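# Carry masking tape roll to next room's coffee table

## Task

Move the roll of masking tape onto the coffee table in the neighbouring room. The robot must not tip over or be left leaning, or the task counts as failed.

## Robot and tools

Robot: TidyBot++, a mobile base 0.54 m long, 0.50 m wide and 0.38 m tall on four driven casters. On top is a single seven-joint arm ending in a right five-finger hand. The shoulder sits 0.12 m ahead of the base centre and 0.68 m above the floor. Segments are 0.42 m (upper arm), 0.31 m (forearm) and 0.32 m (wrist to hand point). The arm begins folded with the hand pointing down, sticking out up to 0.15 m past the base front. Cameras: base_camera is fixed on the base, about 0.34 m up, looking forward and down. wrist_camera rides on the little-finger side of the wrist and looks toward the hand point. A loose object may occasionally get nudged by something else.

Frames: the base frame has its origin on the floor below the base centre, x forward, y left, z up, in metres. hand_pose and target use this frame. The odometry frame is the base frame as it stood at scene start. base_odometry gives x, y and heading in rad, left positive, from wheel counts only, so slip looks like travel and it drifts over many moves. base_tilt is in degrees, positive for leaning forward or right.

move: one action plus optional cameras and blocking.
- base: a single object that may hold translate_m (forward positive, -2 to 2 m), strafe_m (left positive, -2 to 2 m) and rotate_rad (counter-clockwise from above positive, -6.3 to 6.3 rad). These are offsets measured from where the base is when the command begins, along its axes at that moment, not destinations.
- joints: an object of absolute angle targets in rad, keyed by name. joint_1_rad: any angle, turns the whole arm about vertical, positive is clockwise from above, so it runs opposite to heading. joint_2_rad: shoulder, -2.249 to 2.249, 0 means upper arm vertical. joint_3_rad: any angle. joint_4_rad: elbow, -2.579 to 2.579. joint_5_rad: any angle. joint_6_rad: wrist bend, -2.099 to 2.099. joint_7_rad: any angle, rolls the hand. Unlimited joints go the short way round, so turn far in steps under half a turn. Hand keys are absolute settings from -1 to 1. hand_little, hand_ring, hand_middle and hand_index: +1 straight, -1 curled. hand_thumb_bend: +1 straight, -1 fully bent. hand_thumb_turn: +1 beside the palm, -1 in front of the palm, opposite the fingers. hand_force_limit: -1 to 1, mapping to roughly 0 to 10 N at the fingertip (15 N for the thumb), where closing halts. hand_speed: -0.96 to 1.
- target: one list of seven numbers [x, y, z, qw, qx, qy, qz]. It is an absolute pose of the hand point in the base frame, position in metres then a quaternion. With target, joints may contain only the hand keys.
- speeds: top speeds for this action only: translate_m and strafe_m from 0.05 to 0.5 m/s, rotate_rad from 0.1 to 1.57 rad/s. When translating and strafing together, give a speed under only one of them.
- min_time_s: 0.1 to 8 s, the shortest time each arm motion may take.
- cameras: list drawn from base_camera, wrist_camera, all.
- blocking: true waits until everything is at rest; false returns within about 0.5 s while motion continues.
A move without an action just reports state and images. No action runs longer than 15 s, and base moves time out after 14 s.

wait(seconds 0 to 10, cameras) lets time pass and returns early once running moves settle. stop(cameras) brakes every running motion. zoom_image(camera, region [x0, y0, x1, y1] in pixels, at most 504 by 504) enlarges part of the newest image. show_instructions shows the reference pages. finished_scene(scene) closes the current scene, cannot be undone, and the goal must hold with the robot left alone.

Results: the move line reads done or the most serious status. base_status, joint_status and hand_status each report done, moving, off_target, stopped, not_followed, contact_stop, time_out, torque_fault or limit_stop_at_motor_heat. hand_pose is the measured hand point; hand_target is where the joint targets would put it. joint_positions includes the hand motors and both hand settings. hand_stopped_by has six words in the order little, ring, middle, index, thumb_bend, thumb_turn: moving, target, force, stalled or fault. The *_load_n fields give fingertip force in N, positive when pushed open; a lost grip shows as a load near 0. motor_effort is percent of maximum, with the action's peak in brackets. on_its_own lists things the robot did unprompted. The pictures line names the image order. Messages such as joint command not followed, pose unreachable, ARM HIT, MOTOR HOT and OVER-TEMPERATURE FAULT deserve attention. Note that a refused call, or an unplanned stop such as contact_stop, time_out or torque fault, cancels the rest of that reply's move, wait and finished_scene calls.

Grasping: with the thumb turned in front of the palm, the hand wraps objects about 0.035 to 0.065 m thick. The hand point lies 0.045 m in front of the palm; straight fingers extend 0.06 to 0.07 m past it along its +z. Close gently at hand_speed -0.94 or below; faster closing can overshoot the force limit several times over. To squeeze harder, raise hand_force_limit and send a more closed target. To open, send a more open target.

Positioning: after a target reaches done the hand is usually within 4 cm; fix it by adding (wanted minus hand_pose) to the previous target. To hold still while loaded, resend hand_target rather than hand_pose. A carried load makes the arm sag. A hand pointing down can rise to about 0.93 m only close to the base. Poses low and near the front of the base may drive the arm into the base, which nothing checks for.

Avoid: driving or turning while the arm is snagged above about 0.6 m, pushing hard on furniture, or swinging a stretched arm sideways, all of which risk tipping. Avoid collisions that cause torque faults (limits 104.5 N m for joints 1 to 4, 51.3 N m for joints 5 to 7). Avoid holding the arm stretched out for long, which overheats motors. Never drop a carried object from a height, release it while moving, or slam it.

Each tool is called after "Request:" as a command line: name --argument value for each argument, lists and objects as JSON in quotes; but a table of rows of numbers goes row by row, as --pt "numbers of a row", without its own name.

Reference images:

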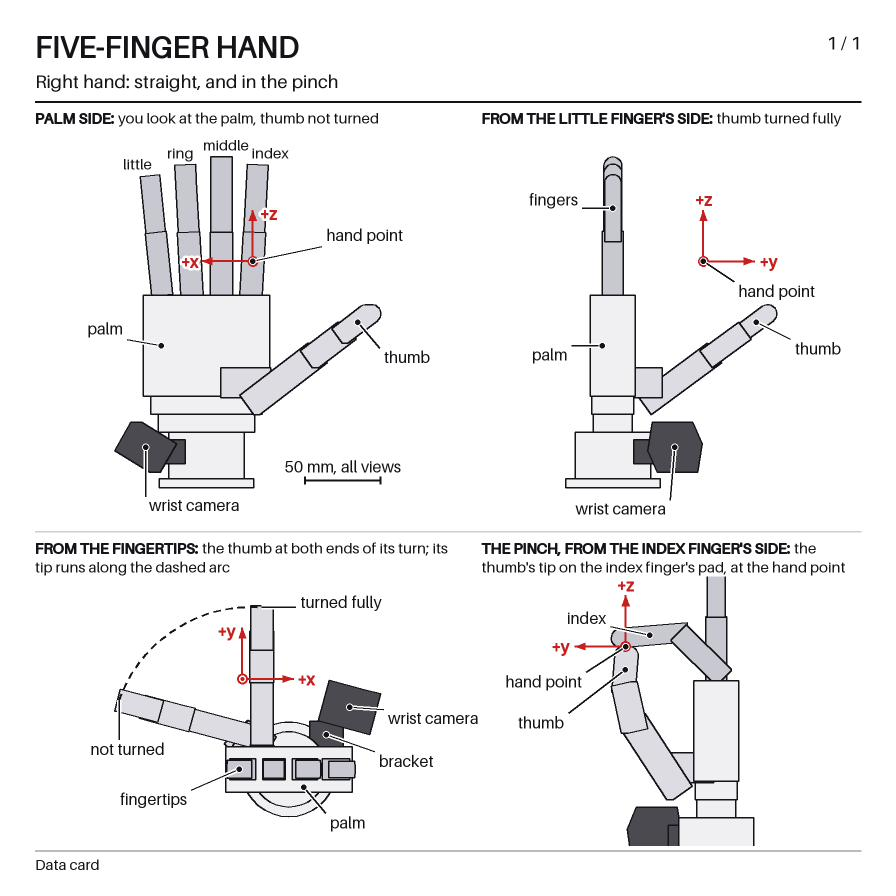

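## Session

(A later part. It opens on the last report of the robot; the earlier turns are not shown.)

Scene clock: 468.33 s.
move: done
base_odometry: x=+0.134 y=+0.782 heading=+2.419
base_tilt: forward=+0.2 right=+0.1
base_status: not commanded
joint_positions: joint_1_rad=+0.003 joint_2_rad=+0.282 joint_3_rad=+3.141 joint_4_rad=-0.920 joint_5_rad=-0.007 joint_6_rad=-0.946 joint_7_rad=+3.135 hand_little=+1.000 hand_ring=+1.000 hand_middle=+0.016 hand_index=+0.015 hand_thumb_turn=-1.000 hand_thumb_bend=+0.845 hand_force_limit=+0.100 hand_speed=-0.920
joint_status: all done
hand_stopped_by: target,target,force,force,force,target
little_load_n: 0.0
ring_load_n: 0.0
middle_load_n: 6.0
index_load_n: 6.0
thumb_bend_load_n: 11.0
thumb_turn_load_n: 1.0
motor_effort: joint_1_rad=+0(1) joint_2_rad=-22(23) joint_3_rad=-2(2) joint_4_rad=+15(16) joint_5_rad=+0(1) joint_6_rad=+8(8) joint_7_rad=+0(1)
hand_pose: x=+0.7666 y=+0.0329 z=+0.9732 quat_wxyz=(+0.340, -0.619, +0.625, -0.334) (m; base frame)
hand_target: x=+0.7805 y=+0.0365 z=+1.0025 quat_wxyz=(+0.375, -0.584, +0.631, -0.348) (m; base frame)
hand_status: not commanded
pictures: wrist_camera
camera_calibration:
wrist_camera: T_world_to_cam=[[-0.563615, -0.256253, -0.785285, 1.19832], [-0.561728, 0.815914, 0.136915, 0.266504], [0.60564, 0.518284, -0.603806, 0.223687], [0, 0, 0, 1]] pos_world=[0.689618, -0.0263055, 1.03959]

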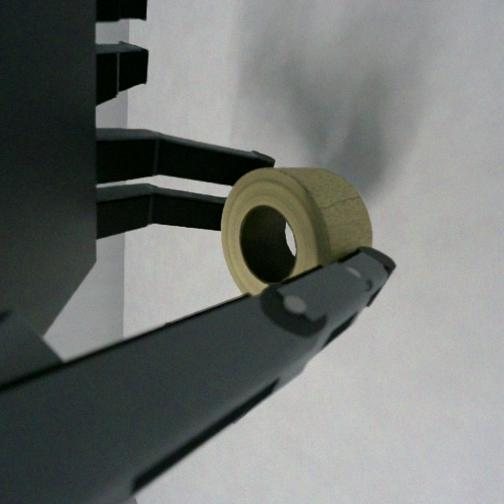

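Request:
move --base '{"translate_m": -0.5}' --speeds '{"translate_m": 0.3}'

Request:
move --joints '{"joint_1_rad": 0, "joint_2_rad": -1.2, "joint_3_rad": 3.142, "joint_4_rad": -2.03, "joint_5_rad": 0, "joint_6_rad": -0.5, "joint_7_rad": -1.832}' --min_time_s 3

Request:
move --base '{"rotate_rad": -2.1}' --speeds '{"rotate_rad": 0.8}' --cameras '["all"]'

Scene clock: 485.97 s.
move: done
base_odometry: x=+0.509 y=+0.451 heading=+2.419
base_tilt: forward=+0.2 right=+0.1
base_status: done
joint_positions: joint_1_rad=+0.003 joint_2_rad=+0.273 joint_3_rad=+3.141 joint_4_rad=-0.918 joint_5_rad=-0.007 joint_6_rad=-0.946 joint_7_rad=+3.135 hand_little=+1.000 hand_ring=+1.000 hand_middle=+0.016 hand_index=+0.015 hand_thumb_turn=-1.000 hand_thumb_bend=+0.845 hand_force_limit=+0.100 hand_speed=-0.920
joint_status: not commanded
hand_stopped_by: target,target,force,force,force,target
little_load_n: 0.0
ring_load_n: 0.0
middle_load_n: 6.0
index_load_n: 6.0
thumb_bend_load_n: 11.0
thumb_turn_load_n: 0.5
motor_effort: joint_1_rad=-1(1) joint_2_rad=-22(26) joint_3_rad=-2(2) joint_4_rad=+15(16) joint_5_rad=+0(1) joint_6_rad=+7(9) joint_7_rad=+1(1)
hand_pose: x=+0.7641 y=+0.0330 z=+0.9804 quat_wxyz=(+0.344, -0.617, +0.623, -0.337) (m; base frame)
hand_target: x=+0.7805 y=+0.0365 z=+1.0025 quat_wxyz=(+0.375, -0.584, +0.631, -0.348) (m; base frame)
hand_status: not commanded
pictures: none

Scene clock: 489.60 s.
move: done
base_odometry: x=+0.509 y=+0.451 heading=+2.419
base_tilt: forward=+0.2 right=+0.2
base_status: not commanded
joint_positions: joint_1_rad=+0.003 joint_2_rad=-1.185 joint_3_rad=+3.141 joint_4_rad=-2.013 joint_5_rad=-0.007 joint_6_rad=-0.583 joint_7_rad=+4.374 hand_little=+1.000 hand_ring=+1.000 hand_middle=+0.016 hand_index=+0.015 hand_thumb_turn=-1.000 hand_thumb_bend=+0.845 hand_force_limit=+0.100 hand_speed=-0.920
joint_status: all done
hand_stopped_by: target,target,force,force,force,target
little_load_n: 0.0
ring_load_n: 0.0
middle_load_n: 6.0
index_load_n: 6.0
thumb_bend_load_n: 11.0
thumb_turn_load_n: 1.0
motor_effort: joint_1_rad=+0(2) joint_2_rad=+15(24) joint_3_rad=-1(2) joint_4_rad=+13(16) joint_5_rad=+0(1) joint_6_rad=+8(10) joint_7_rad=+1(2)
hand_pose: x=+0.2866 y=-0.0439 z=+1.0555 quat_wxyz=(+0.130, -0.639, +0.110, -0.750) (m; base frame)
hand_target: x=+0.2824 y=-0.0490 z=+1.0792 quat_wxyz=(+0.103, -0.612, +0.081, -0.780) (m; base frame)
hand_status: not commanded
pictures: none

Scene clock: 493.03 s.
move: done
base_odometry: x=+0.509 y=+0.451 heading=+0.319
base_tilt: forward=+0.2 right=+0.1
base_status: done
joint_positions: joint_1_rad=+0.003 joint_2_rad=-1.185 joint_3_rad=+3.141 joint_4_rad=-2.013 joint_5_rad=-0.007 joint_6_rad=-0.582 joint_7_rad=+4.375 hand_little=+1.000 hand_ring=+1.000 hand_middle=+0.016 hand_index=+0.015 hand_thumb_turn=-1.000 hand_thumb_bend=+0.845 hand_force_limit=+0.100 hand_speed=-0.920
joint_status: not commanded
hand_stopped_by: target,target,force,force,force,target
little_load_n: 0.0
ring_load_n: 0.0
middle_load_n: 6.0
index_load_n: 6.0
thumb_bend_load_n: 11.0
thumb_turn_load_n: 0.5
motor_effort: joint_1_rad=+0(1) joint_2_rad=+15(16) joint_3_rad=-1(1) joint_4_rad=+13(14) joint_5_rad=+0(1) joint_6_rad=+9(10) joint_7_rad=+1(1)
hand_pose: x=+0.2867 y=-0.0440 z=+1.0556 quat_wxyz=(+0.130, -0.639, +0.110, -0.750) (m; base frame)
hand_target: x=+0.2824 y=-0.0490 z=+1.0792 quat_wxyz=(+0.103, -0.612, +0.081, -0.780) (m; base frame)
hand_status: not commanded
pictures: base_camera, wrist_camera
camera_calibration:
wrist_camera: T_world_to_cam=[[-0.0315403, -0.996578, -0.0764, 0.0395205], [-0.402361, 0.0826306, -0.911744, 1.07741], [0.914938, 0.00198367, -0.40359, 0.281172], [0, 0, 0, 1]] pos_world=[0.1775, -0.0501997, 1.09882]

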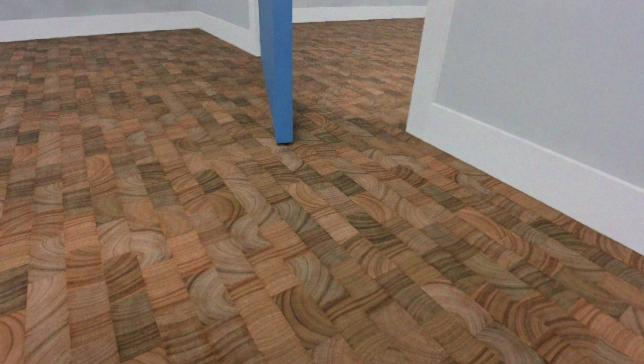

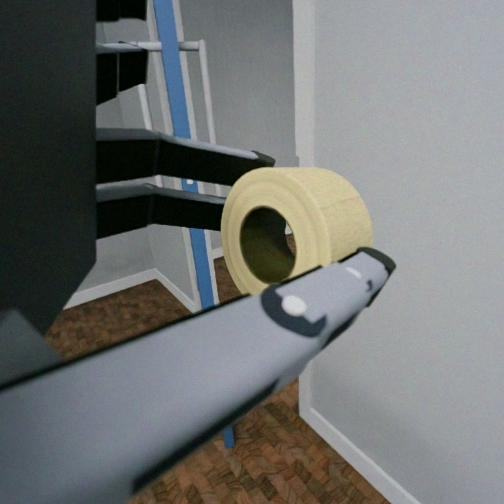

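Request:
move --joints '{"joint_1_rad": 0, "joint_2_rad": -0.327, "joint_3_rad": 3.142, "joint_4_rad": -2.55, "joint_5_rad": 0, "joint_6_rad": -0.917, "joint_7_rad": 1.57}' --min_time_s 3

Request:
move --joints '{"joint_1_rad": 3.13}' --min_time_s 3 --cameras '["all"]'

Scene clock: 625.33 s.
move: done
base_odometry: x=+0.509 y=+0.451 heading=+0.320
base_tilt: forward=+0.2 right=+0.1
base_status: not commanded
joint_positions: joint_1_rad=+0.003 joint_2_rad=-0.333 joint_3_rad=+3.141 joint_4_rad=-2.536 joint_5_rad=-0.007 joint_6_rad=-0.856 joint_7_rad=+1.648 hand_little=+1.000 hand_ring=+1.000 hand_middle=+0.016 hand_index=+0.015 hand_thumb_turn=-1.000 hand_thumb_bend=+0.845 hand_force_limit=+0.100 hand_speed=-0.920
joint_status: all done
hand_stopped_by: target,target,force,force,force,target
little_load_n: 0.0
ring_load_n: 0.0
middle_load_n: 6.0
index_load_n: 6.0
thumb_bend_load_n: 10.5
thumb_turn_load_n: 0.5
motor_effort: joint_1_rad=+0(1) joint_2_rad=+0(18) joint_3_rad=-1(2) joint_4_rad=+10(17) joint_5_rad=+0(2) joint_6_rad=+2(10) joint_7_rad=+1(2)
hand_pose: x=+0.2882 y=+0.0648 z=+0.5752 quat_wxyz=(+0.042, -0.035, +0.999, +0.001) (m; base frame)
hand_target: x=+0.2651 y=+0.0615 z=+0.5675 quat_wxyz=(+0.001, +0.001, +1.000, +0.000) (m; base frame)
hand_status: not commanded
pictures: none

Scene clock: 629.27 s.
move: done
base_odometry: x=+0.509 y=+0.451 heading=+0.320
base_tilt: forward=+0.3 right=+0.1
base_status: not commanded
joint_positions: joint_1_rad=+3.112 joint_2_rad=-0.333 joint_3_rad=+3.141 joint_4_rad=-2.536 joint_5_rad=-0.007 joint_6_rad=-0.856 joint_7_rad=+1.645 hand_little=+1.000 hand_ring=+1.000 hand_middle=+0.016 hand_index=+0.015 hand_thumb_turn=-1.000 hand_thumb_bend=+0.845 hand_force_limit=+0.100 hand_speed=-0.920
joint_status: all done
hand_stopped_by: target,target,force,force,force,target
little_load_n: 0.0
ring_load_n: 0.0
middle_load_n: 6.0
index_load_n: 6.5
thumb_bend_load_n: 10.5
thumb_turn_load_n: 1.0
motor_effort: joint_1_rad=+0(1) joint_2_rad=+0(1) joint_3_rad=-1(1) joint_4_rad=+10(11) joint_5_rad=+0(1) joint_6_rad=+2(3) joint_7_rad=+1(1)
hand_pose: x=-0.0480 y=-0.0703 z=+0.5752 quat_wxyz=(+0.002, +0.998, +0.050, -0.041) (m; base frame)
hand_target: x=-0.0264 y=-0.0632 z=+0.5675 quat_wxyz=(+0.000, +1.000, +0.005, -0.001) (m; base frame)
hand_status: not commanded
pictures: base_camera, wrist_camera
camera_calibration:
wrist_camera: T_world_to_cam=[[0.365224, -0.930676, 0.0212995, -0.0664536], [-0.74394, -0.278036, 0.607659, -0.408735], [-0.559612, -0.237777, -0.793912, 0.530581], [0, 0, 0, 1]] pos_world=[0.0171161, -0.0493296, 0.671022]

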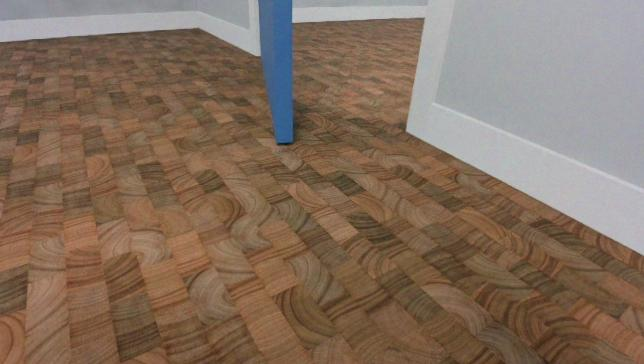

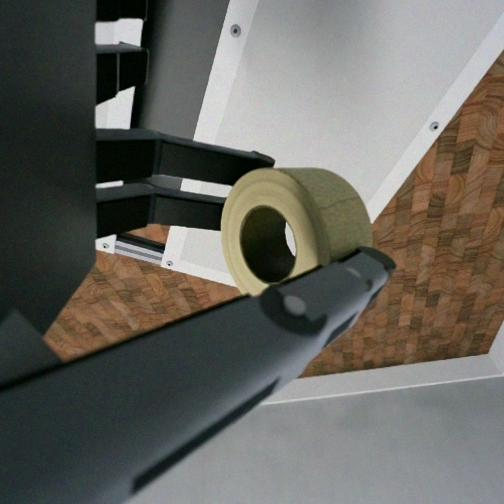

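Request:
move --base '{"rotate_rad": -0.477}' --cameras '["base_camera"]'

Request:
move --base '{"translate_m": 0.428, "strafe_m": 0.143}' --speeds '{"translate_m": 0.25}' --cameras '["base_camera"]'

Scene clock: 642.90 s.
move: done
base_odometry: x=+0.509 y=+0.451 heading=-0.157
base_tilt: forward=+0.2 right=+0.1
base_status: done
joint_positions: joint_1_rad=+3.114 joint_2_rad=-0.333 joint_3_rad=+3.141 joint_4_rad=-2.536 joint_5_rad=-0.007 joint_6_rad=-0.857 joint_7_rad=+1.645 hand_little=+1.000 hand_ring=+1.000 hand_middle=+0.016 hand_index=+0.015 hand_thumb_turn=-1.000 hand_thumb_bend=+0.845 hand_force_limit=+0.100 hand_speed=-0.920
joint_status: not commanded
hand_stopped_by: target,target,force,force,force,target
little_load_n: 0.0
ring_load_n: 0.0
middle_load_n: 6.0
index_load_n: 6.0
thumb_bend_load_n: 11.0
thumb_turn_load_n: 1.0
motor_effort: joint_1_rad=+0(1) joint_2_rad=+0(1) joint_3_rad=-1(1) joint_4_rad=+10(11) joint_5_rad=+0(1) joint_6_rad=+1(3) joint_7_rad=+0(1)
hand_pose: x=-0.0480 y=-0.0700 z=+0.5752 quat_wxyz=(+0.002, +0.998, +0.049, -0.041) (m; base frame)
hand_target: x=-0.0264 y=-0.0632 z=+0.5675 quat_wxyz=(+0.000, +1.000, +0.005, -0.001) (m; base frame)
hand_status: not commanded
pictures: base_camera

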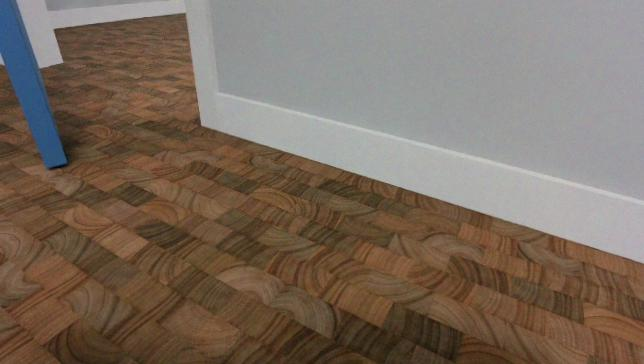

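Scene clock: 645.57 s.
move: done
base_odometry: x=+0.955 y=+0.526 heading=-0.158
base_tilt: forward=+0.3 right=+0.2
base_status: done
joint_positions: joint_1_rad=+3.114 joint_2_rad=-0.331 joint_3_rad=+3.141 joint_4_rad=-2.539 joint_5_rad=-0.007 joint_6_rad=-0.861 joint_7_rad=+1.645 hand_little=+1.000 hand_ring=+1.000 hand_middle=+0.016 hand_index=+0.015 hand_thumb_turn=-1.000 hand_thumb_bend=+0.845 hand_force_limit=+0.100 hand_speed=-0.920
joint_status: not commanded
hand_stopped_by: target,target,force,force,force,target
little_load_n: 0.0
ring_load_n: 0.0
middle_load_n: 6.0
index_load_n: 6.0
thumb_bend_load_n: 11.0
thumb_turn_load_n: 0.5
motor_effort: joint_1_rad=-1(1) joint_2_rad=+0(2) joint_3_rad=-1(1) joint_4_rad=+11(11) joint_5_rad=+0(1) joint_6_rad=+2(3) joint_7_rad=+1(1)
hand_pose: x=-0.0451 y=-0.0699 z=+0.5738 quat_wxyz=(+0.002, +0.998, +0.049, -0.037) (m; base frame)
hand_target: x=-0.0264 y=-0.0632 z=+0.5675 quat_wxyz=(+0.000, +1.000, +0.005, -0.001) (m; base frame)
hand_status: not commanded
pictures: base_camera

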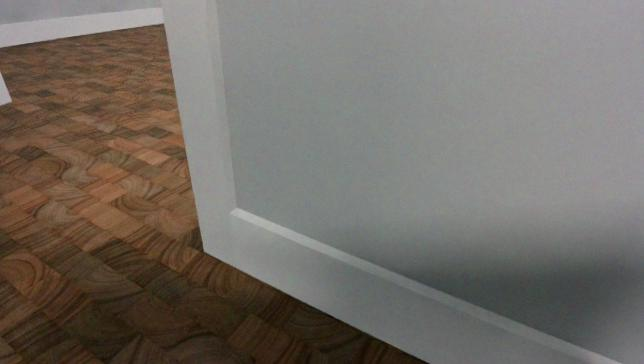

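Request:
move --base '{"translate_m": 0.057, "strafe_m": -0.031}' --speeds '{"translate_m": 0.15}'

Request:
move --base '{"translate_m": 0.119, "strafe_m": 0.22}' --speeds '{"translate_m": 0.1}' --cameras '["base_camera"]'

Scene clock: 684.57 s.
move: done
base_odometry: x=+1.006 y=+0.486 heading=-0.158
base_tilt: forward=+0.2 right=+0.2
base_status: done
joint_positions: joint_1_rad=+3.114 joint_2_rad=-0.328 joint_3_rad=+3.141 joint_4_rad=-2.540 joint_5_rad=-0.007 joint_6_rad=-0.862 joint_7_rad=+1.645 hand_little=+1.000 hand_ring=+1.000 hand_middle=+0.016 hand_index=+0.015 hand_thumb_turn=-1.000 hand_thumb_bend=+0.845 hand_force_limit=+0.100 hand_speed=-0.920
joint_status: not commanded
hand_stopped_by: target,target,force,force,force,target
little_load_n: 0.0
ring_load_n: 0.0
middle_load_n: 6.0
index_load_n: 6.0
thumb_bend_load_n: 11.0
thumb_turn_load_n: 0.5
motor_effort: joint_1_rad=+0(1) joint_2_rad=+0(2) joint_3_rad=-1(1) joint_4_rad=+10(11) joint_5_rad=+0(1) joint_6_rad=+2(3) joint_7_rad=+0(1)
hand_pose: x=-0.0438 y=-0.0698 z=+0.5730 quat_wxyz=(+0.002, +0.998, +0.049, -0.034) (m; base frame)
hand_target: x=-0.0264 y=-0.0632 z=+0.5675 quat_wxyz=(+0.000, +1.000, +0.005, -0.001) (m; base frame)
hand_status: not commanded
pictures: none

Scene clock: 687.63 s.
move: done
base_odometry: x=+1.158 y=+0.685 heading=-0.158
base_tilt: forward=+0.1 right=+0.1
base_status: done
joint_positions: joint_1_rad=+3.114 joint_2_rad=-0.328 joint_3_rad=+3.141 joint_4_rad=-2.540 joint_5_rad=-0.007 joint_6_rad=-0.862 joint_7_rad=+1.645 hand_little=+1.000 hand_ring=+1.000 hand_middle=+0.016 hand_index=+0.015 hand_thumb_turn=-1.000 hand_thumb_bend=+0.845 hand_force_limit=+0.100 hand_speed=-0.920
joint_status: not commanded
hand_stopped_by: target,target,force,force,force,target
little_load_n: 0.0
ring_load_n: 0.5
middle_load_n: 6.0
index_load_n: 6.0
thumb_bend_load_n: 11.0
thumb_turn_load_n: 0.5
motor_effort: joint_1_rad=-1(1) joint_2_rad=+0(2) joint_3_rad=-1(2) joint_4_rad=+9(11) joint_5_rad=+0(1) joint_6_rad=+2(3) joint_7_rad=+0(1)
hand_pose: x=-0.0437 y=-0.0698 z=+0.5730 quat_wxyz=(+0.002, +0.998, +0.049, -0.034) (m; base frame)
hand_target: x=-0.0264 y=-0.0632 z=+0.5675 quat_wxyz=(+0.000, +1.000, +0.005, -0.001) (m; base frame)
hand_status: not commanded
pictures: base_camera

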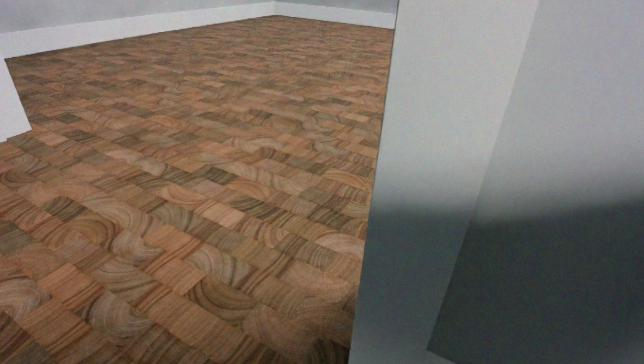

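Request:
move --base '{"translate_m": 0.013, "strafe_m": 0.277}' --speeds '{"strafe_m": 0.1}' --cameras '["base_camera"]'

Scene clock: 701.87 s.
move: done
base_odometry: x=+1.215 y=+0.956 heading=-0.158
base_tilt: forward=+0.2 right=+0.1
base_status: done
joint_positions: joint_1_rad=+3.114 joint_2_rad=-0.328 joint_3_rad=+3.141 joint_4_rad=-2.540 joint_5_rad=-0.007 joint_6_rad=-0.862 joint_7_rad=+1.645 hand_little=+1.000 hand_ring=+1.000 hand_middle=+0.016 hand_index=+0.015 hand_thumb_turn=-1.000 hand_thumb_bend=+0.845 hand_force_limit=+0.100 hand_speed=-0.920
joint_status: not commanded
hand_stopped_by: target,target,force,force,force,target
little_load_n: 0.0
ring_load_n: 0.0
middle_load_n: 6.0
index_load_n: 6.0
thumb_bend_load_n: 11.0
thumb_turn_load_n: 0.5
motor_effort: joint_1_rad=+0(1) joint_2_rad=+0(1) joint_3_rad=-1(2) joint_4_rad=+10(11) joint_5_rad=+0(1) joint_6_rad=+1(3) joint_7_rad=+0(1)
hand_pose: x=-0.0438 y=-0.0697 z=+0.5730 quat_wxyz=(+0.002, +0.998, +0.049, -0.034) (m; base frame)
hand_target: x=-0.0264 y=-0.0632 z=+0.5675 quat_wxyz=(+0.000, +1.000, +0.005, -0.001) (m; base frame)
hand_status: not commanded
pictures: base_camera

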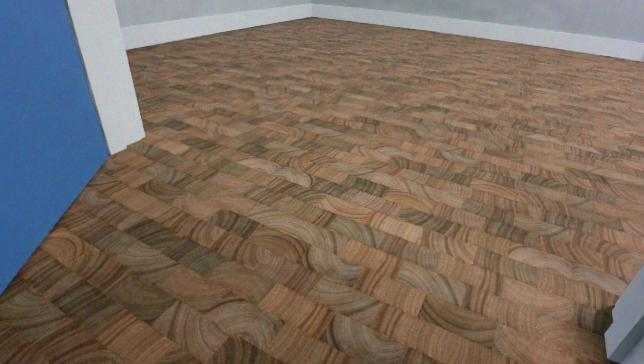

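Request:
move --base '{"translate_m": 0.013, "strafe_m": 0.277}' --speeds '{"strafe_m": 0.1}' --cameras '["base_camera"]'

Scene clock: 716.97 s.
move: done
base_odometry: x=+1.271 y=+1.228 heading=-0.158
base_tilt: forward=+0.2 right=+0.1
base_status: done
joint_positions: joint_1_rad=+3.115 joint_2_rad=-0.328 joint_3_rad=+3.141 joint_4_rad=-2.540 joint_5_rad=-0.007 joint_6_rad=-0.862 joint_7_rad=+1.645 hand_little=+1.000 hand_ring=+1.000 hand_middle=+0.016 hand_index=+0.015 hand_thumb_turn=-1.000 hand_thumb_bend=+0.845 hand_force_limit=+0.100 hand_speed=-0.920
joint_status: not commanded
hand_stopped_by: target,target,force,force,force,target
little_load_n: 0.0
ring_load_n: 0.0
middle_load_n: 6.0
index_load_n: 6.0
thumb_bend_load_n: 11.0
thumb_turn_load_n: 0.5
motor_effort: joint_1_rad=+0(1) joint_2_rad=+0(1) joint_3_rad=-1(2) joint_4_rad=+10(11) joint_5_rad=-1(1) joint_6_rad=+1(2) joint_7_rad=+0(1)
hand_pose: x=-0.0438 y=-0.0696 z=+0.5730 quat_wxyz=(+0.002, +0.998, +0.048, -0.034) (m; base frame)
hand_target: x=-0.0264 y=-0.0632 z=+0.5675 quat_wxyz=(+0.000, +1.000, +0.005, -0.001) (m; base frame)
hand_status: not commanded
pictures: base_camera

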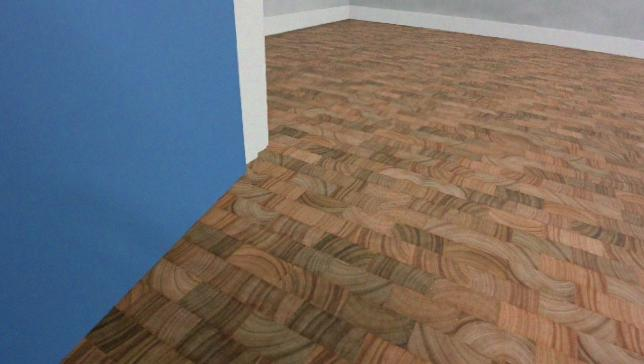

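Request:
move --base '{"translate_m": -0.017, "strafe_m": 0.18}' --speeds '{"strafe_m": 0.1}' --cameras '["base_camera"]'

Scene clock: 735.20 s.
move: done
base_odometry: x=+1.283 y=+1.409 heading=-0.158
base_tilt: forward=+0.2 right=+0.1
base_status: done
joint_positions: joint_1_rad=+3.115 joint_2_rad=-0.328 joint_3_rad=+3.141 joint_4_rad=-2.540 joint_5_rad=-0.007 joint_6_rad=-0.863 joint_7_rad=+1.645 hand_little=+1.000 hand_ring=+1.000 hand_middle=+0.016 hand_index=+0.015 hand_thumb_turn=-1.000 hand_thumb_bend=+0.845 hand_force_limit=+0.100 hand_speed=-0.920
joint_status: not commanded
hand_stopped_by: target,target,force,force,force,target
little_load_n: 0.0
ring_load_n: 0.0
middle_load_n: 6.0
index_load_n: 6.0
thumb_bend_load_n: 11.0
thumb_turn_load_n: 0.5
motor_effort: joint_1_rad=+0(1) joint_2_rad=+0(1) joint_3_rad=-1(2) joint_4_rad=+10(11) joint_5_rad=+0(1) joint_6_rad=+1(2) joint_7_rad=+1(1)
hand_pose: x=-0.0438 y=-0.0695 z=+0.5730 quat_wxyz=(+0.002, +0.998, +0.048, -0.034) (m; base frame)
hand_target: x=-0.0264 y=-0.0632 z=+0.5675 quat_wxyz=(+0.000, +1.000, +0.005, -0.001) (m; base frame)
hand_status: not commanded
pictures: base_camera

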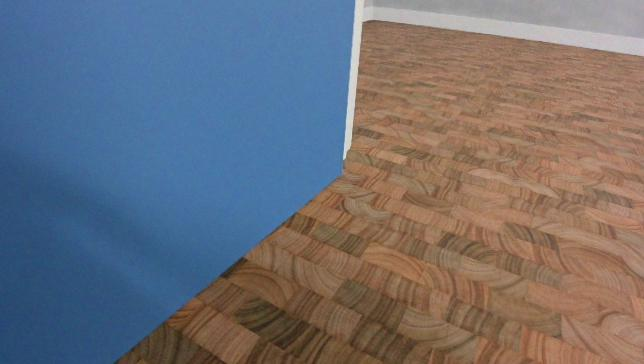

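Request:
move --base '{"translate_m": -0.067, "strafe_m": -0.123}' --speeds '{"strafe_m": 0.2}'

Request:
move --base '{"rotate_rad": -0.496}' --cameras '["base_camera"]'

Scene clock: 755.90 s.
move: done
base_odometry: x=+1.197 y=+1.298 heading=-0.158
base_tilt: forward=+0.2 right=+0.1
base_status: done
joint_positions: joint_1_rad=+3.115 joint_2_rad=-0.328 joint_3_rad=+3.141 joint_4_rad=-2.540 joint_5_rad=-0.007 joint_6_rad=-0.863 joint_7_rad=+1.645 hand_little=+1.000 hand_ring=+1.000 hand_middle=+0.016 hand_index=+0.015 hand_thumb_turn=-1.000 hand_thumb_bend=+0.845 hand_force_limit=+0.100 hand_speed=-0.920
joint_status: not commanded
hand_stopped_by: target,target,force,force,force,target
little_load_n: 0.0
ring_load_n: 0.0
middle_load_n: 6.0
index_load_n: 6.0
thumb_bend_load_n: 10.5
thumb_turn_load_n: 1.0
motor_effort: joint_1_rad=+0(1) joint_2_rad=+0(1) joint_3_rad=-1(2) joint_4_rad=+10(12) joint_5_rad=+0(1) joint_6_rad=+2(3) joint_7_rad=+1(1)
hand_pose: x=-0.0437 y=-0.0695 z=+0.5729 quat_wxyz=(+0.002, +0.998, +0.048, -0.034) (m; base frame)
hand_target: x=-0.0264 y=-0.0632 z=+0.5675 quat_wxyz=(+0.000, +1.000, +0.005, -0.001) (m; base frame)
hand_status: not commanded
pictures: none

Scene clock: 757.33 s.
move: done
base_odometry: x=+1.197 y=+1.298 heading=-0.654
base_tilt: forward=+0.2 right=+0.1
base_status: done
joint_positions: joint_1_rad=+3.116 joint_2_rad=-0.328 joint_3_rad=+3.141 joint_4_rad=-2.540 joint_5_rad=-0.007 joint_6_rad=-0.863 joint_7_rad=+1.645 hand_little=+1.000 hand_ring=+1.000 hand_middle=+0.016 hand_index=+0.015 hand_thumb_turn=-1.000 hand_thumb_bend=+0.845 hand_force_limit=+0.100 hand_speed=-0.920
joint_status: not commanded
hand_stopped_by: target,target,force,force,force,target
little_load_n: 0.0
ring_load_n: 0.0
middle_load_n: 6.0
index_load_n: 6.0
thumb_bend_load_n: 10.5
thumb_turn_load_n: 0.5
motor_effort: joint_1_rad=+0(1) joint_2_rad=+0(1) joint_3_rad=-1(1) joint_4_rad=+10(11) joint_5_rad=+0(1) joint_6_rad=+2(2) joint_7_rad=+1(1)
hand_pose: x=-0.0437 y=-0.0695 z=+0.5729 quat_wxyz=(+0.002, +0.998, +0.048, -0.034) (m; base frame)
hand_target: x=-0.0264 y=-0.0632 z=+0.5675 quat_wxyz=(+0.000, +1.000, +0.005, -0.001) (m; base frame)
hand_status: not commanded
pictures: base_camera

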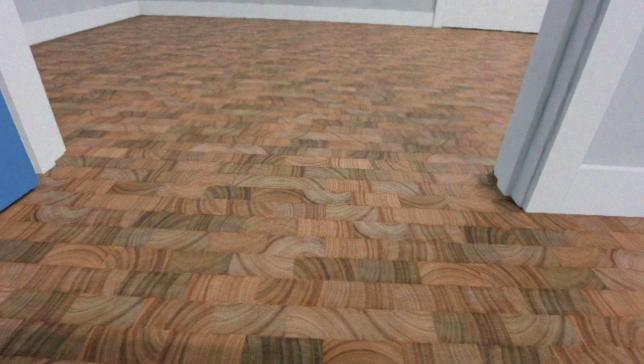

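Request:
move --base '{"translate_m": 0.3, "strafe_m": 0.085}'

Request:
move --base '{"translate_m": 1.15}' --cameras '["base_camera"]'

Scene clock: 777.07 s.
move: done
base_odometry: x=+1.487 y=+1.182 heading=-0.654
base_tilt: forward=+0.2 right=+0.2
base_status: done
joint_positions: joint_1_rad=+3.116 joint_2_rad=-0.331 joint_3_rad=+3.141 joint_4_rad=-2.543 joint_5_rad=-0.007 joint_6_rad=-0.865 joint_7_rad=+1.645 hand_little=+1.000 hand_ring=+1.000 hand_middle=+0.016 hand_index=+0.015 hand_thumb_turn=-1.000 hand_thumb_bend=+0.845 hand_force_limit=+0.100 hand_speed=-0.920
joint_status: not commanded
hand_stopped_by: target,target,force,force,force,target
little_load_n: 0.0
ring_load_n: 0.0
middle_load_n: 6.0
index_load_n: 6.0
thumb_bend_load_n: 11.0
thumb_turn_load_n: 1.0
motor_effort: joint_1_rad=+0(1) joint_2_rad=+0(2) joint_3_rad=-1(1) joint_4_rad=+10(11) joint_5_rad=+0(1) joint_6_rad=+1(3) joint_7_rad=+1(1)
hand_pose: x=-0.0417 y=-0.0694 z=+0.5723 quat_wxyz=(+0.002, +0.998, +0.048, -0.032) (m; base frame)
hand_target: x=-0.0264 y=-0.0632 z=+0.5675 quat_wxyz=(+0.000, +1.000, +0.005, -0.001) (m; base frame)
hand_status: not commanded
pictures: none

Scene clock: 780.27 s.
move: done
base_odometry: x=+2.400 y=+0.482 heading=-0.654
base_tilt: forward=+0.2 right=+0.1
base_status: done
joint_positions: joint_1_rad=+3.116 joint_2_rad=-0.329 joint_3_rad=+3.141 joint_4_rad=-2.543 joint_5_rad=-0.007 joint_6_rad=-0.866 joint_7_rad=+1.645 hand_little=+1.000 hand_ring=+1.000 hand_middle=+0.016 hand_index=+0.015 hand_thumb_turn=-1.000 hand_thumb_bend=+0.845 hand_force_limit=+0.100 hand_speed=-0.920
joint_status: not commanded
hand_stopped_by: target,target,force,force,force,target
little_load_n: 0.0
ring_load_n: 0.0
middle_load_n: 6.0
index_load_n: 6.0
thumb_bend_load_n: 10.5
thumb_turn_load_n: 0.5
motor_effort: joint_1_rad=+0(1) joint_2_rad=+0(2) joint_3_rad=-1(1) joint_4_rad=+10(12) joint_5_rad=+0(1) joint_6_rad=+2(3) joint_7_rad=+0(1)
hand_pose: x=-0.0411 y=-0.0694 z=+0.5718 quat_wxyz=(+0.002, +0.998, +0.048, -0.031) (m; base frame)
hand_target: x=-0.0264 y=-0.0632 z=+0.5675 quat_wxyz=(+0.000, +1.000, +0.005, -0.001) (m; base frame)
hand_status: not commanded
pictures: base_camera

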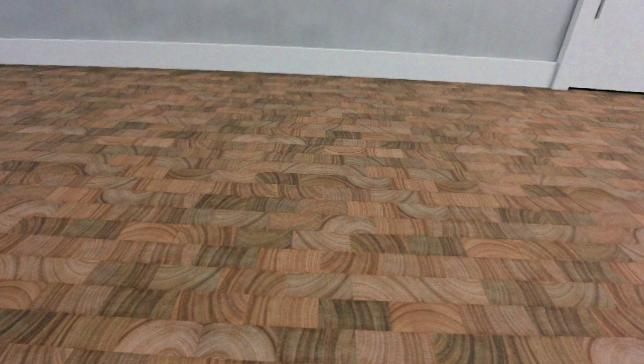

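Request:
move --base '{"rotate_rad": 1.2}' --cameras '["base_camera"]'

Request:
move --base '{"rotate_rad": -2.4}' --cameras '["base_camera"]'

Scene clock: 786.43 s.
move: done
base_odometry: x=+2.400 y=+0.482 heading=+0.546
base_tilt: forward=+0.2 right=+0.1
base_status: done
joint_positions: joint_1_rad=+3.116 joint_2_rad=-0.329 joint_3_rad=+3.141 joint_4_rad=-2.543 joint_5_rad=-0.007 joint_6_rad=-0.866 joint_7_rad=+1.645 hand_little=+1.000 hand_ring=+1.000 hand_middle=+0.016 hand_index=+0.015 hand_thumb_turn=-1.000 hand_thumb_bend=+0.845 hand_force_limit=+0.100 hand_speed=-0.920
joint_status: not commanded
hand_stopped_by: target,target,force,force,force,target
little_load_n: 0.0
ring_load_n: 0.0
middle_load_n: 6.0
index_load_n: 6.0
thumb_bend_load_n: 11.0
thumb_turn_load_n: 0.5
motor_effort: joint_1_rad=+0(1) joint_2_rad=+0(1) joint_3_rad=-1(1) joint_4_rad=+10(11) joint_5_rad=+0(1) joint_6_rad=+2(3) joint_7_rad=+1(1)
hand_pose: x=-0.0411 y=-0.0694 z=+0.5718 quat_wxyz=(+0.002, +0.998, +0.048, -0.031) (m; base frame)
hand_target: x=-0.0264 y=-0.0632 z=+0.5675 quat_wxyz=(+0.000, +1.000, +0.005, -0.001) (m; base frame)
hand_status: not commanded
pictures: base_camera

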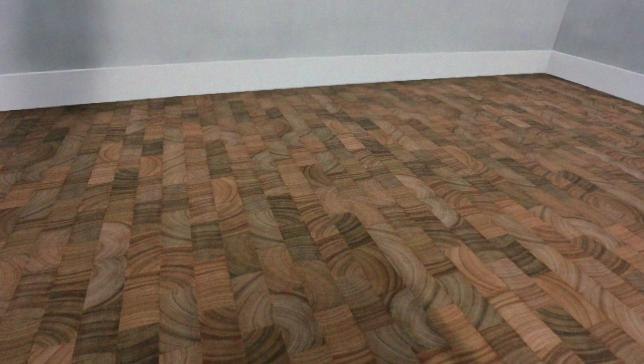

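Scene clock: 789.40 s.
move: done
base_odometry: x=+2.400 y=+0.482 heading=-1.854
base_tilt: forward=+0.2 right=+0.2
base_status: done
joint_positions: joint_1_rad=+3.116 joint_2_rad=-0.329 joint_3_rad=+3.141 joint_4_rad=-2.543 joint_5_rad=-0.007 joint_6_rad=-0.866 joint_7_rad=+1.645 hand_little=+1.000 hand_ring=+1.000 hand_middle=+0.016 hand_index=+0.015 hand_thumb_turn=-1.000 hand_thumb_bend=+0.845 hand_force_limit=+0.100 hand_speed=-0.920
joint_status: not commanded
hand_stopped_by: target,target,force,force,force,target
little_load_n: 0.0
ring_load_n: 0.0
middle_load_n: 6.0
index_load_n: 6.5
thumb_bend_load_n: 11.0
thumb_turn_load_n: 0.5
motor_effort: joint_1_rad=+0(1) joint_2_rad=+1(1) joint_3_rad=-1(2) joint_4_rad=+9(11) joint_5_rad=+0(1) joint_6_rad=+2(3) joint_7_rad=+0(1)
hand_pose: x=-0.0411 y=-0.0694 z=+0.5718 quat_wxyz=(+0.002, +0.998, +0.048, -0.031) (m; base frame)
hand_target: x=-0.0264 y=-0.0632 z=+0.5675 quat_wxyz=(+0.000, +1.000, +0.005, -0.001) (m; base frame)
hand_status: not commanded
pictures: base_camera

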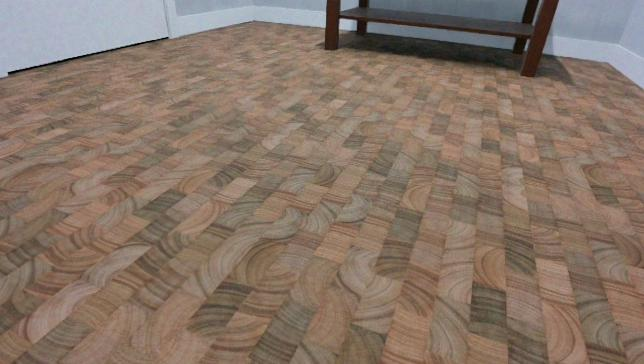

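Request:
move --base '{"rotate_rad": -0.373}'

Request:
move --base '{"translate_m": 1.1, "strafe_m": 0.29}' --joints '{"joint_1_rad": 0}' --min_time_s 3 --cameras '["base_camera"]'

Request:
move --joints '{"joint_1_rad": 0, "joint_2_rad": -1.2, "joint_3_rad": 3.142, "joint_4_rad": -2.03, "joint_5_rad": 0, "joint_6_rad": -0.7, "joint_7_rad": -1.832}' --min_time_s 3 --cameras '["all"]'

Scene clock: 808.87 s.
move: done
base_odometry: x=+2.400 y=+0.482 heading=-2.227
base_tilt: forward=+0.3 right=+0.2
base_status: done
joint_positions: joint_1_rad=+3.116 joint_2_rad=-0.329 joint_3_rad=+3.141 joint_4_rad=-2.543 joint_5_rad=-0.007 joint_6_rad=-0.866 joint_7_rad=+1.645 hand_little=+1.000 hand_ring=+1.000 hand_middle=+0.016 hand_index=+0.015 hand_thumb_turn=-1.000 hand_thumb_bend=+0.845 hand_force_limit=+0.100 hand_speed=-0.920
joint_status: not commanded
hand_stopped_by: target,target,force,force,force,target
little_load_n: 0.0
ring_load_n: 0.5
middle_load_n: 5.5
index_load_n: 6.0
thumb_bend_load_n: 11.0
thumb_turn_load_n: 0.5
motor_effort: joint_1_rad=+0(1) joint_2_rad=+1(1) joint_3_rad=-1(2) joint_4_rad=+10(11) joint_5_rad=+0(1) joint_6_rad=+2(2) joint_7_rad=+0(1)
hand_pose: x=-0.0411 y=-0.0694 z=+0.5718 quat_wxyz=(+0.002, +0.998, +0.048, -0.031) (m; base frame)
hand_target: x=-0.0264 y=-0.0632 z=+0.5675 quat_wxyz=(+0.000, +1.000, +0.005, -0.001) (m; base frame)
hand_status: not commanded
pictures: none

Scene clock: 812.80 s.
move: done
base_odometry: x=+1.958 y=-0.566 heading=-2.227
base_tilt: forward=+0.2 right=+0.1
base_status: done
joint_positions: joint_1_rad=+0.018 joint_2_rad=-0.328 joint_3_rad=+3.141 joint_4_rad=-2.543 joint_5_rad=-0.007 joint_6_rad=-0.866 joint_7_rad=+1.645 hand_little=+1.000 hand_ring=+1.000 hand_middle=+0.016 hand_index=+0.015 hand_thumb_turn=-1.000 hand_thumb_bend=+0.845 hand_force_limit=+0.100 hand_speed=-0.920
joint_status: all done
hand_stopped_by: target,target,force,force,force,target
little_load_n: 0.0
ring_load_n: 0.0
middle_load_n: 6.0
index_load_n: 6.0
thumb_bend_load_n: 11.0
thumb_turn_load_n: 0.5
motor_effort: joint_1_rad=+0(1) joint_2_rad=+0(2) joint_3_rad=-1(1) joint_4_rad=+9(11) joint_5_rad=+0(1) joint_6_rad=+1(3) joint_7_rad=+0(1)
hand_pose: x=+0.2819 y=+0.0623 z=+0.5717 quat_wxyz=(+0.030, -0.026, +0.999, +0.001) (m; base frame)
hand_target: x=+0.2651 y=+0.0615 z=+0.5675 quat_wxyz=(+0.001, +0.001, +1.000, +0.000) (m; base frame)
hand_status: not commanded
pictures: base_camera

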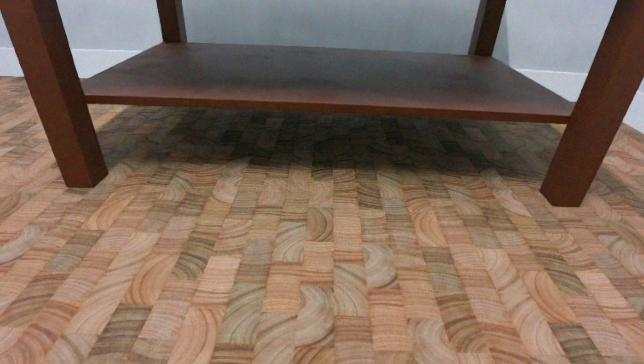

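Scene clock: 816.50 s.
move: done
base_odometry: x=+1.958 y=-0.566 heading=-2.227
base_tilt: forward=+0.2 right=+0.1
base_status: not commanded
joint_positions: joint_1_rad=+0.018 joint_2_rad=-1.189 joint_3_rad=+3.141 joint_4_rad=-2.046 joint_5_rad=-0.007 joint_6_rad=-0.782 joint_7_rad=+4.373 hand_little=+1.000 hand_ring=+1.000 hand_middle=+0.016 hand_index=+0.015 hand_thumb_turn=-1.000 hand_thumb_bend=+0.845 hand_force_limit=+0.100 hand_speed=-0.920
joint_status: all done
hand_stopped_by: target,target,force,force,force,target
little_load_n: 0.0
ring_load_n: 0.0
middle_load_n: 5.5
index_load_n: 6.0
thumb_bend_load_n: 10.5
thumb_turn_load_n: 0.5
motor_effort: joint_1_rad=+0(1) joint_2_rad=+15(17) joint_3_rad=-1(2) joint_4_rad=+13(16) joint_5_rad=+0(2) joint_6_rad=+9(10) joint_7_rad=+1(2)
hand_pose: x=+0.2835 y=-0.0462 z=+0.9735 quat_wxyz=(+0.113, -0.719, +0.130, -0.674) (m; base frame)
hand_target: x=+0.2825 y=-0.0490 z=+1.0143 quat_wxyz=(+0.094, -0.687, +0.090, -0.715) (m; base frame)
hand_status: not commanded
pictures: base_camera, wrist_camera
camera_calibration:
wrist_camera: T_world_to_cam=[[-0.0622428, -0.995593, -0.0701439, 0.033604], [-0.596459, 0.0934548, -0.797184, 0.945502], [0.800226, -0.00778102, -0.599647, 0.473878], [0, 0, 0, 1]] pos_world=[0.186835, -0.0512185, 1.04026]

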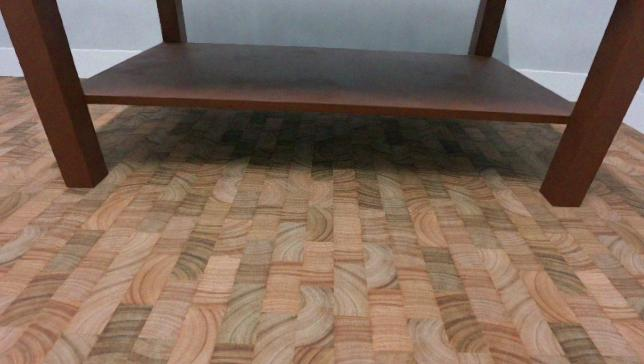

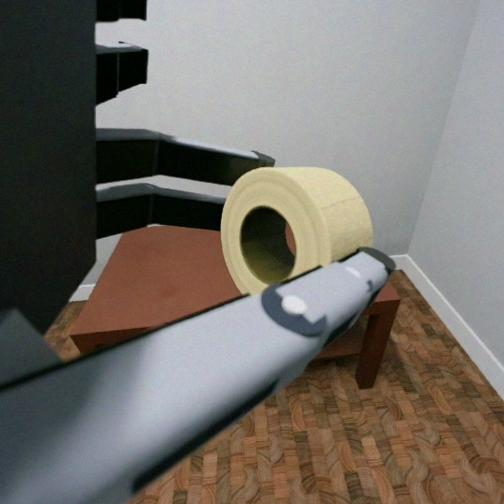

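Request:
move --joints '{"joint_1_rad": 0, "joint_2_rad": 0.552, "joint_3_rad": 3.142, "joint_4_rad": -2.242, "joint_5_rad": 0, "joint_6_rad": 0.554, "joint_7_rad": 3.14}' --min_time_s 4 --cameras '["wrist_camera"]'

Request:
move --base '{"translate_m": 0.33}' --speeds '{"translate_m": 0.2}' --cameras '["wrist_camera"]'

Scene clock: 864.87 s.
move: done
base_odometry: x=+1.958 y=-0.566 heading=-2.227
base_tilt: forward=+0.2 right=+0.2
base_status: not commanded
joint_positions: joint_1_rad=+0.018 joint_2_rad=+0.535 joint_3_rad=+3.141 joint_4_rad=-2.227 joint_5_rad=-0.007 joint_6_rad=+0.476 joint_7_rad=+3.217 hand_little=+1.000 hand_ring=+1.000 hand_middle=+0.016 hand_index=+0.015 hand_thumb_turn=-1.000 hand_thumb_bend=+0.845 hand_force_limit=+0.100 hand_speed=-0.920
joint_status: all done
hand_stopped_by: target,target,force,force,force,target
little_load_n: 0.0
ring_load_n: 0.0
middle_load_n: 6.0
index_load_n: 6.0
thumb_bend_load_n: 11.0
thumb_turn_load_n: 1.0
motor_effort: joint_1_rad=+0(1) joint_2_rad=-22(24) joint_3_rad=-1(3) joint_4_rad=+6(17) joint_5_rad=+0(1) joint_6_rad=+7(10) joint_7_rad=+0(2)
hand_pose: x=+0.6525 y=+0.0176 z=+0.4932 quat_wxyz=(+0.279, -0.660, +0.627, -0.306) (m; base frame)
hand_target: x=+0.6621 y=+0.0320 z=+0.4975 quat_wxyz=(+0.308, -0.636, +0.637, -0.308) (m; base frame)
hand_status: not commanded
pictures: wrist_camera
camera_calibration:
wrist_camera: T_world_to_cam=[[-0.658468, -0.321439, -0.680512, 0.764575], [-0.562116, 0.811297, 0.160692, 0.26924], [0.500445, 0.488337, -0.714899, 0.134832], [0, 0, 0, 1]] pos_world=[0.587316, -0.0385129, 0.57343]

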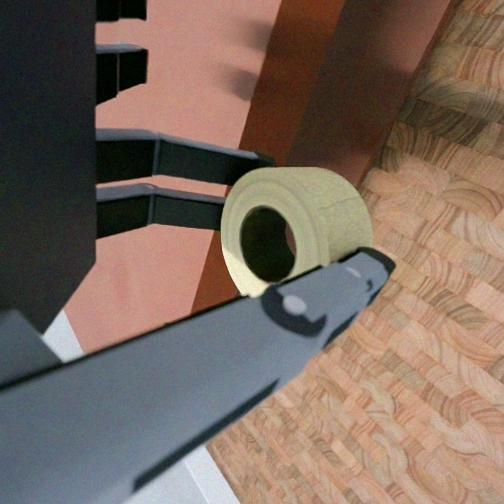

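Scene clock: 867.23 s.
move: done
base_odometry: x=+1.757 y=-0.828 heading=-2.227
base_tilt: forward=+0.2 right=+0.1
base_status: done
joint_positions: joint_1_rad=+0.017 joint_2_rad=+0.537 joint_3_rad=+3.141 joint_4_rad=-2.234 joint_5_rad=-0.007 joint_6_rad=+0.481 joint_7_rad=+3.215 hand_little=+1.000 hand_ring=+1.000 hand_middle=+0.016 hand_index=+0.015 hand_thumb_turn=-1.000 hand_thumb_bend=+0.845 hand_force_limit=+0.100 hand_speed=-0.920
joint_status: not commanded
hand_stopped_by: target,target,force,force,force,target
little_load_n: 0.0
ring_load_n: 0.0
middle_load_n: 6.0
index_load_n: 6.0
thumb_bend_load_n: 11.0
thumb_turn_load_n: 0.5
motor_effort: joint_1_rad=+0(1) joint_2_rad=-22(23) joint_3_rad=-2(2) joint_4_rad=+7(9) joint_5_rad=+0(1) joint_6_rad=+7(8) joint_7_rad=+0(1)
hand_pose: x=+0.6499 y=+0.0180 z=+0.4915 quat_wxyz=(+0.279, -0.660, +0.628, -0.305) (m; base frame)
hand_target: x=+0.6621 y=+0.0320 z=+0.4975 quat_wxyz=(+0.308, -0.636, +0.637, -0.308) (m; base frame)
hand_status: not commanded
pictures: wrist_camera
camera_calibration:
wrist_camera: T_world_to_cam=[[-0.660253, -0.320516, -0.679217, 0.762338], [-0.561388, 0.811375, 0.162833, 0.266256], [0.498909, 0.488815, -0.715646, 0.136085], [0, 0, 0, 1]] pos_world=[0.584914, -0.0382128, 0.571826]

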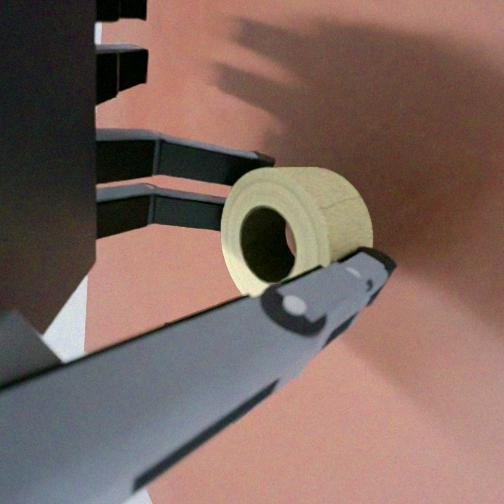

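Request:
move --joints '{"joint_2_rad": 0.745, "joint_4_rad": -2.27, "joint_6_rad": 0.83, "joint_7_rad": 3.065}' --min_time_s 3 --cameras '["wrist_camera"]'

Scene clock: 878.53 s.
move: done
base_odometry: x=+1.757 y=-0.828 heading=-2.227
base_tilt: forward=+0.2 right=+0.2
base_status: not commanded
joint_positions: joint_1_rad=+0.017 joint_2_rad=+0.684 joint_3_rad=+3.141 joint_4_rad=-2.246 joint_5_rad=-0.007 joint_6_rad=+0.780 joint_7_rad=+3.138 hand_little=+1.000 hand_ring=+1.000 hand_middle=+0.016 hand_index=+0.015 hand_thumb_turn=-1.000 hand_thumb_bend=+0.845 hand_force_limit=+0.100 hand_speed=-0.920
joint_status: all done
hand_stopped_by: target,target,force,force,force,target
little_load_n: 0.0
ring_load_n: 0.0
middle_load_n: 5.5
index_load_n: 6.0
thumb_bend_load_n: 10.5
thumb_turn_load_n: -0.5
motor_effort: joint_1_rad=-1(1) joint_2_rad=-17(24) joint_3_rad=-2(2) joint_4_rad=+4(8) joint_5_rad=-1(1) joint_6_rad=+4(8) joint_7_rad=+1(2)
hand_pose: x=+0.6882 y=+0.0215 z=+0.4742 quat_wxyz=(+0.334, -0.613, +0.631, -0.339) (m; base frame)
hand_target: x=+0.6740 y=+0.0365 z=+0.4465 quat_wxyz=(+0.338, -0.603, +0.651, -0.313) (m; base frame)
hand_status: not commanded
pictures: wrist_camera
camera_calibration:
wrist_camera: T_world_to_cam=[[-0.570615, -0.248922, -0.782583, 0.762735], [-0.543101, 0.829187, 0.132253, 0.289224], [0.615987, 0.500487, -0.608336, -0.0288422], [0, 0, 0, 1]] pos_world=[0.610072, -0.0355237, 0.541107]

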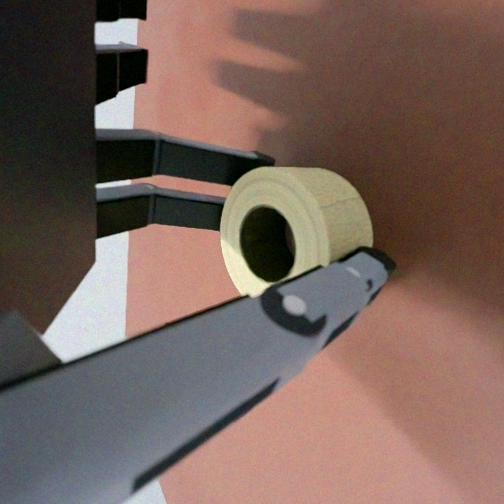

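Request:
move --joints '{"joint_2_rad": 0.79, "joint_4_rad": -2.26, "joint_6_rad": 0.69, "joint_7_rad": 3.065}' --min_time_s 3 --cameras '["wrist_camera"]'

Scene clock: 890.63 s.
move: done
base_odometry: x=+1.757 y=-0.828 heading=-2.227
base_tilt: forward=+0.2 right=+0.1
base_status: not commanded
joint_positions: joint_1_rad=+0.017 joint_2_rad=+0.697 joint_3_rad=+3.141 joint_4_rad=-2.239 joint_5_rad=-0.007 joint_6_rad=+0.781 joint_7_rad=+3.136 hand_little=+1.000 hand_ring=+1.000 hand_middle=+0.016 hand_index=+0.015 hand_thumb_turn=-1.000 hand_thumb_bend=+0.845 hand_force_limit=+0.100 hand_speed=-0.920
joint_status: all done
hand_stopped_by: target,target,force,force,force,target
little_load_n: 0.0
ring_load_n: 0.0
middle_load_n: 5.0
index_load_n: 7.0
thumb_bend_load_n: 10.0
thumb_turn_load_n: -0.5
motor_effort: joint_1_rad=-2(2) joint_2_rad=-13(18) joint_3_rad=-3(3) joint_4_rad=-1(4) joint_5_rad=+1(1) joint_6_rad=-1(5) joint_7_rad=+1(3)
hand_pose: x=+0.6892 y=+0.0216 z=+0.4688 quat_wxyz=(+0.332, -0.613, +0.632, -0.337) (m; base frame)
hand_target: x=+0.6326 y=+0.0365 z=+0.3957 quat_wxyz=(+0.279, -0.628, +0.678, -0.259) (m; base frame)
hand_status: not commanded
pictures: wrist_camera
camera_calibration:
wrist_camera: T_world_to_cam=[[-0.575499, -0.246686, -0.779709, 0.761105], [-0.541313, 0.829572, 0.137079, 0.28684], [0.61301, 0.500956, -0.610952, -0.0294972], [0, 0, 0, 1]] pos_world=[0.611368, -0.0354238, 0.5361]

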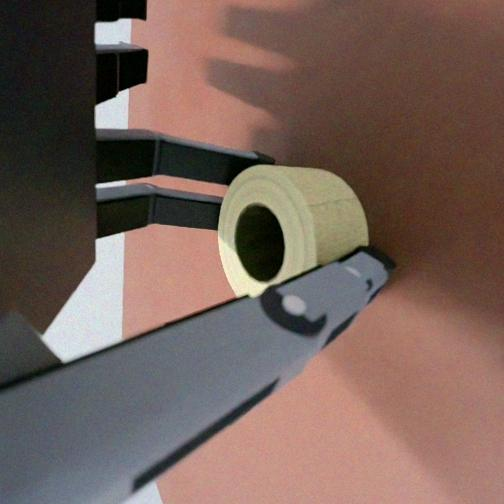

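Request:
move --joints '{"joint_2_rad": 0.61, "joint_4_rad": -2.25, "joint_6_rad": 0.61, "joint_7_rad": 3.065}' --min_time_s 2 --cameras '["wrist_camera"]'

Scene clock: 910.13 s.
move: done
base_odometry: x=+1.757 y=-0.828 heading=-2.227
base_tilt: forward=+0.2 right=+0.1
base_status: not commanded
joint_positions: joint_1_rad=+0.017 joint_2_rad=+0.624 joint_3_rad=+3.141 joint_4_rad=-2.239 joint_5_rad=-0.007 joint_6_rad=+0.669 joint_7_rad=+3.135 hand_little=+1.000 hand_ring=+1.000 hand_middle=+0.016 hand_index=+0.015 hand_thumb_turn=-1.000 hand_thumb_bend=+0.845 hand_force_limit=+0.100 hand_speed=-0.920
joint_status: all done
hand_stopped_by: target,target,force,force,force,target
little_load_n: 0.0
ring_load_n: 0.0
middle_load_n: 4.5
index_load_n: 6.5
thumb_bend_load_n: 11.0
thumb_turn_load_n: 0.5
motor_effort: joint_1_rad=+0(2) joint_2_rad=-23(24) joint_3_rad=-2(3) joint_4_rad=+6(7) joint_5_rad=+0(1) joint_6_rad=+7(8) joint_7_rad=+1(2)
hand_pose: x=+0.6782 y=+0.0222 z=+0.4841 quat_wxyz=(+0.320, -0.620, +0.639, -0.325) (m; base frame)
hand_target: x=+0.6618 y=+0.0365 z=+0.4775 quat_wxyz=(+0.316, -0.613, +0.662, -0.293) (m; base frame)
hand_status: not commanded
pictures: wrist_camera
camera_calibration:
wrist_camera: T_world_to_cam=[[-0.605227, -0.245888, -0.757126, 0.776161], [-0.53599, 0.829077, 0.159201, 0.264064], [0.58857, 0.502165, -0.633574, 0.0138244], [0, 0, 0, 1]] pos_world=[0.603152, -0.0350228, 0.554371]

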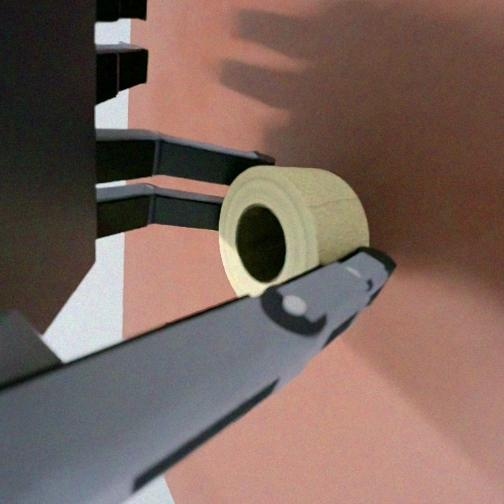

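Request:
move --joints '{"joint_2_rad": 0.655, "joint_4_rad": -2.25, "joint_6_rad": 0.59}' --min_time_s 2 --cameras '["wrist_camera"]'

Scene clock: 917.50 s.
move: done
base_odometry: x=+1.757 y=-0.828 heading=-2.227
base_tilt: forward=+0.3 right=+0.2
base_status: not commanded
joint_positions: joint_1_rad=+0.017 joint_2_rad=+0.630 joint_3_rad=+3.141 joint_4_rad=-2.239 joint_5_rad=-0.007 joint_6_rad=+0.651 joint_7_rad=+3.135 hand_little=+1.000 hand_ring=+1.000 hand_middle=+0.016 hand_index=+0.015 hand_thumb_turn=-1.000 hand_thumb_bend=+0.845 hand_force_limit=+0.100 hand_speed=-0.920
joint_status: all done
hand_stopped_by: target,target,force,force,force,target
little_load_n: 0.0
ring_load_n: 0.0
middle_load_n: 4.5
index_load_n: 6.5
thumb_bend_load_n: 11.0
thumb_turn_load_n: 0.5
motor_effort: joint_1_rad=+0(1) joint_2_rad=-23(24) joint_3_rad=-2(2) joint_4_rad=+6(8) joint_5_rad=+0(1) joint_6_rad=+6(8) joint_7_rad=+1(1)
hand_pose: x=+0.6729 y=+0.0223 z=+0.4772 quat_wxyz=(+0.313, -0.623, +0.643, -0.317) (m; base frame)
hand_target: x=+0.6469 y=+0.0365 z=+0.4493 quat_wxyz=(+0.295, -0.622, +0.672, -0.273) (m; base frame)
hand_status: not commanded
pictures: wrist_camera
camera_calibration:
wrist_camera: T_world_to_cam=[[-0.622566, -0.245511, -0.743059, 0.772598], [-0.532148, 0.829007, 0.171947, 0.253535], [0.573786, 0.502466, -0.64676, 0.0287024], [0, 0, 0, 1]] pos_world=[0.599442, -0.0349226, 0.549055]

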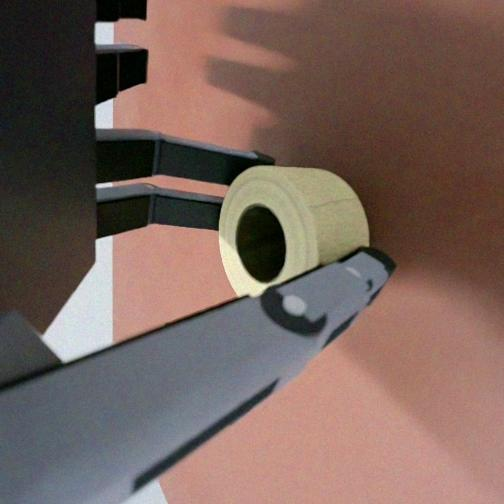

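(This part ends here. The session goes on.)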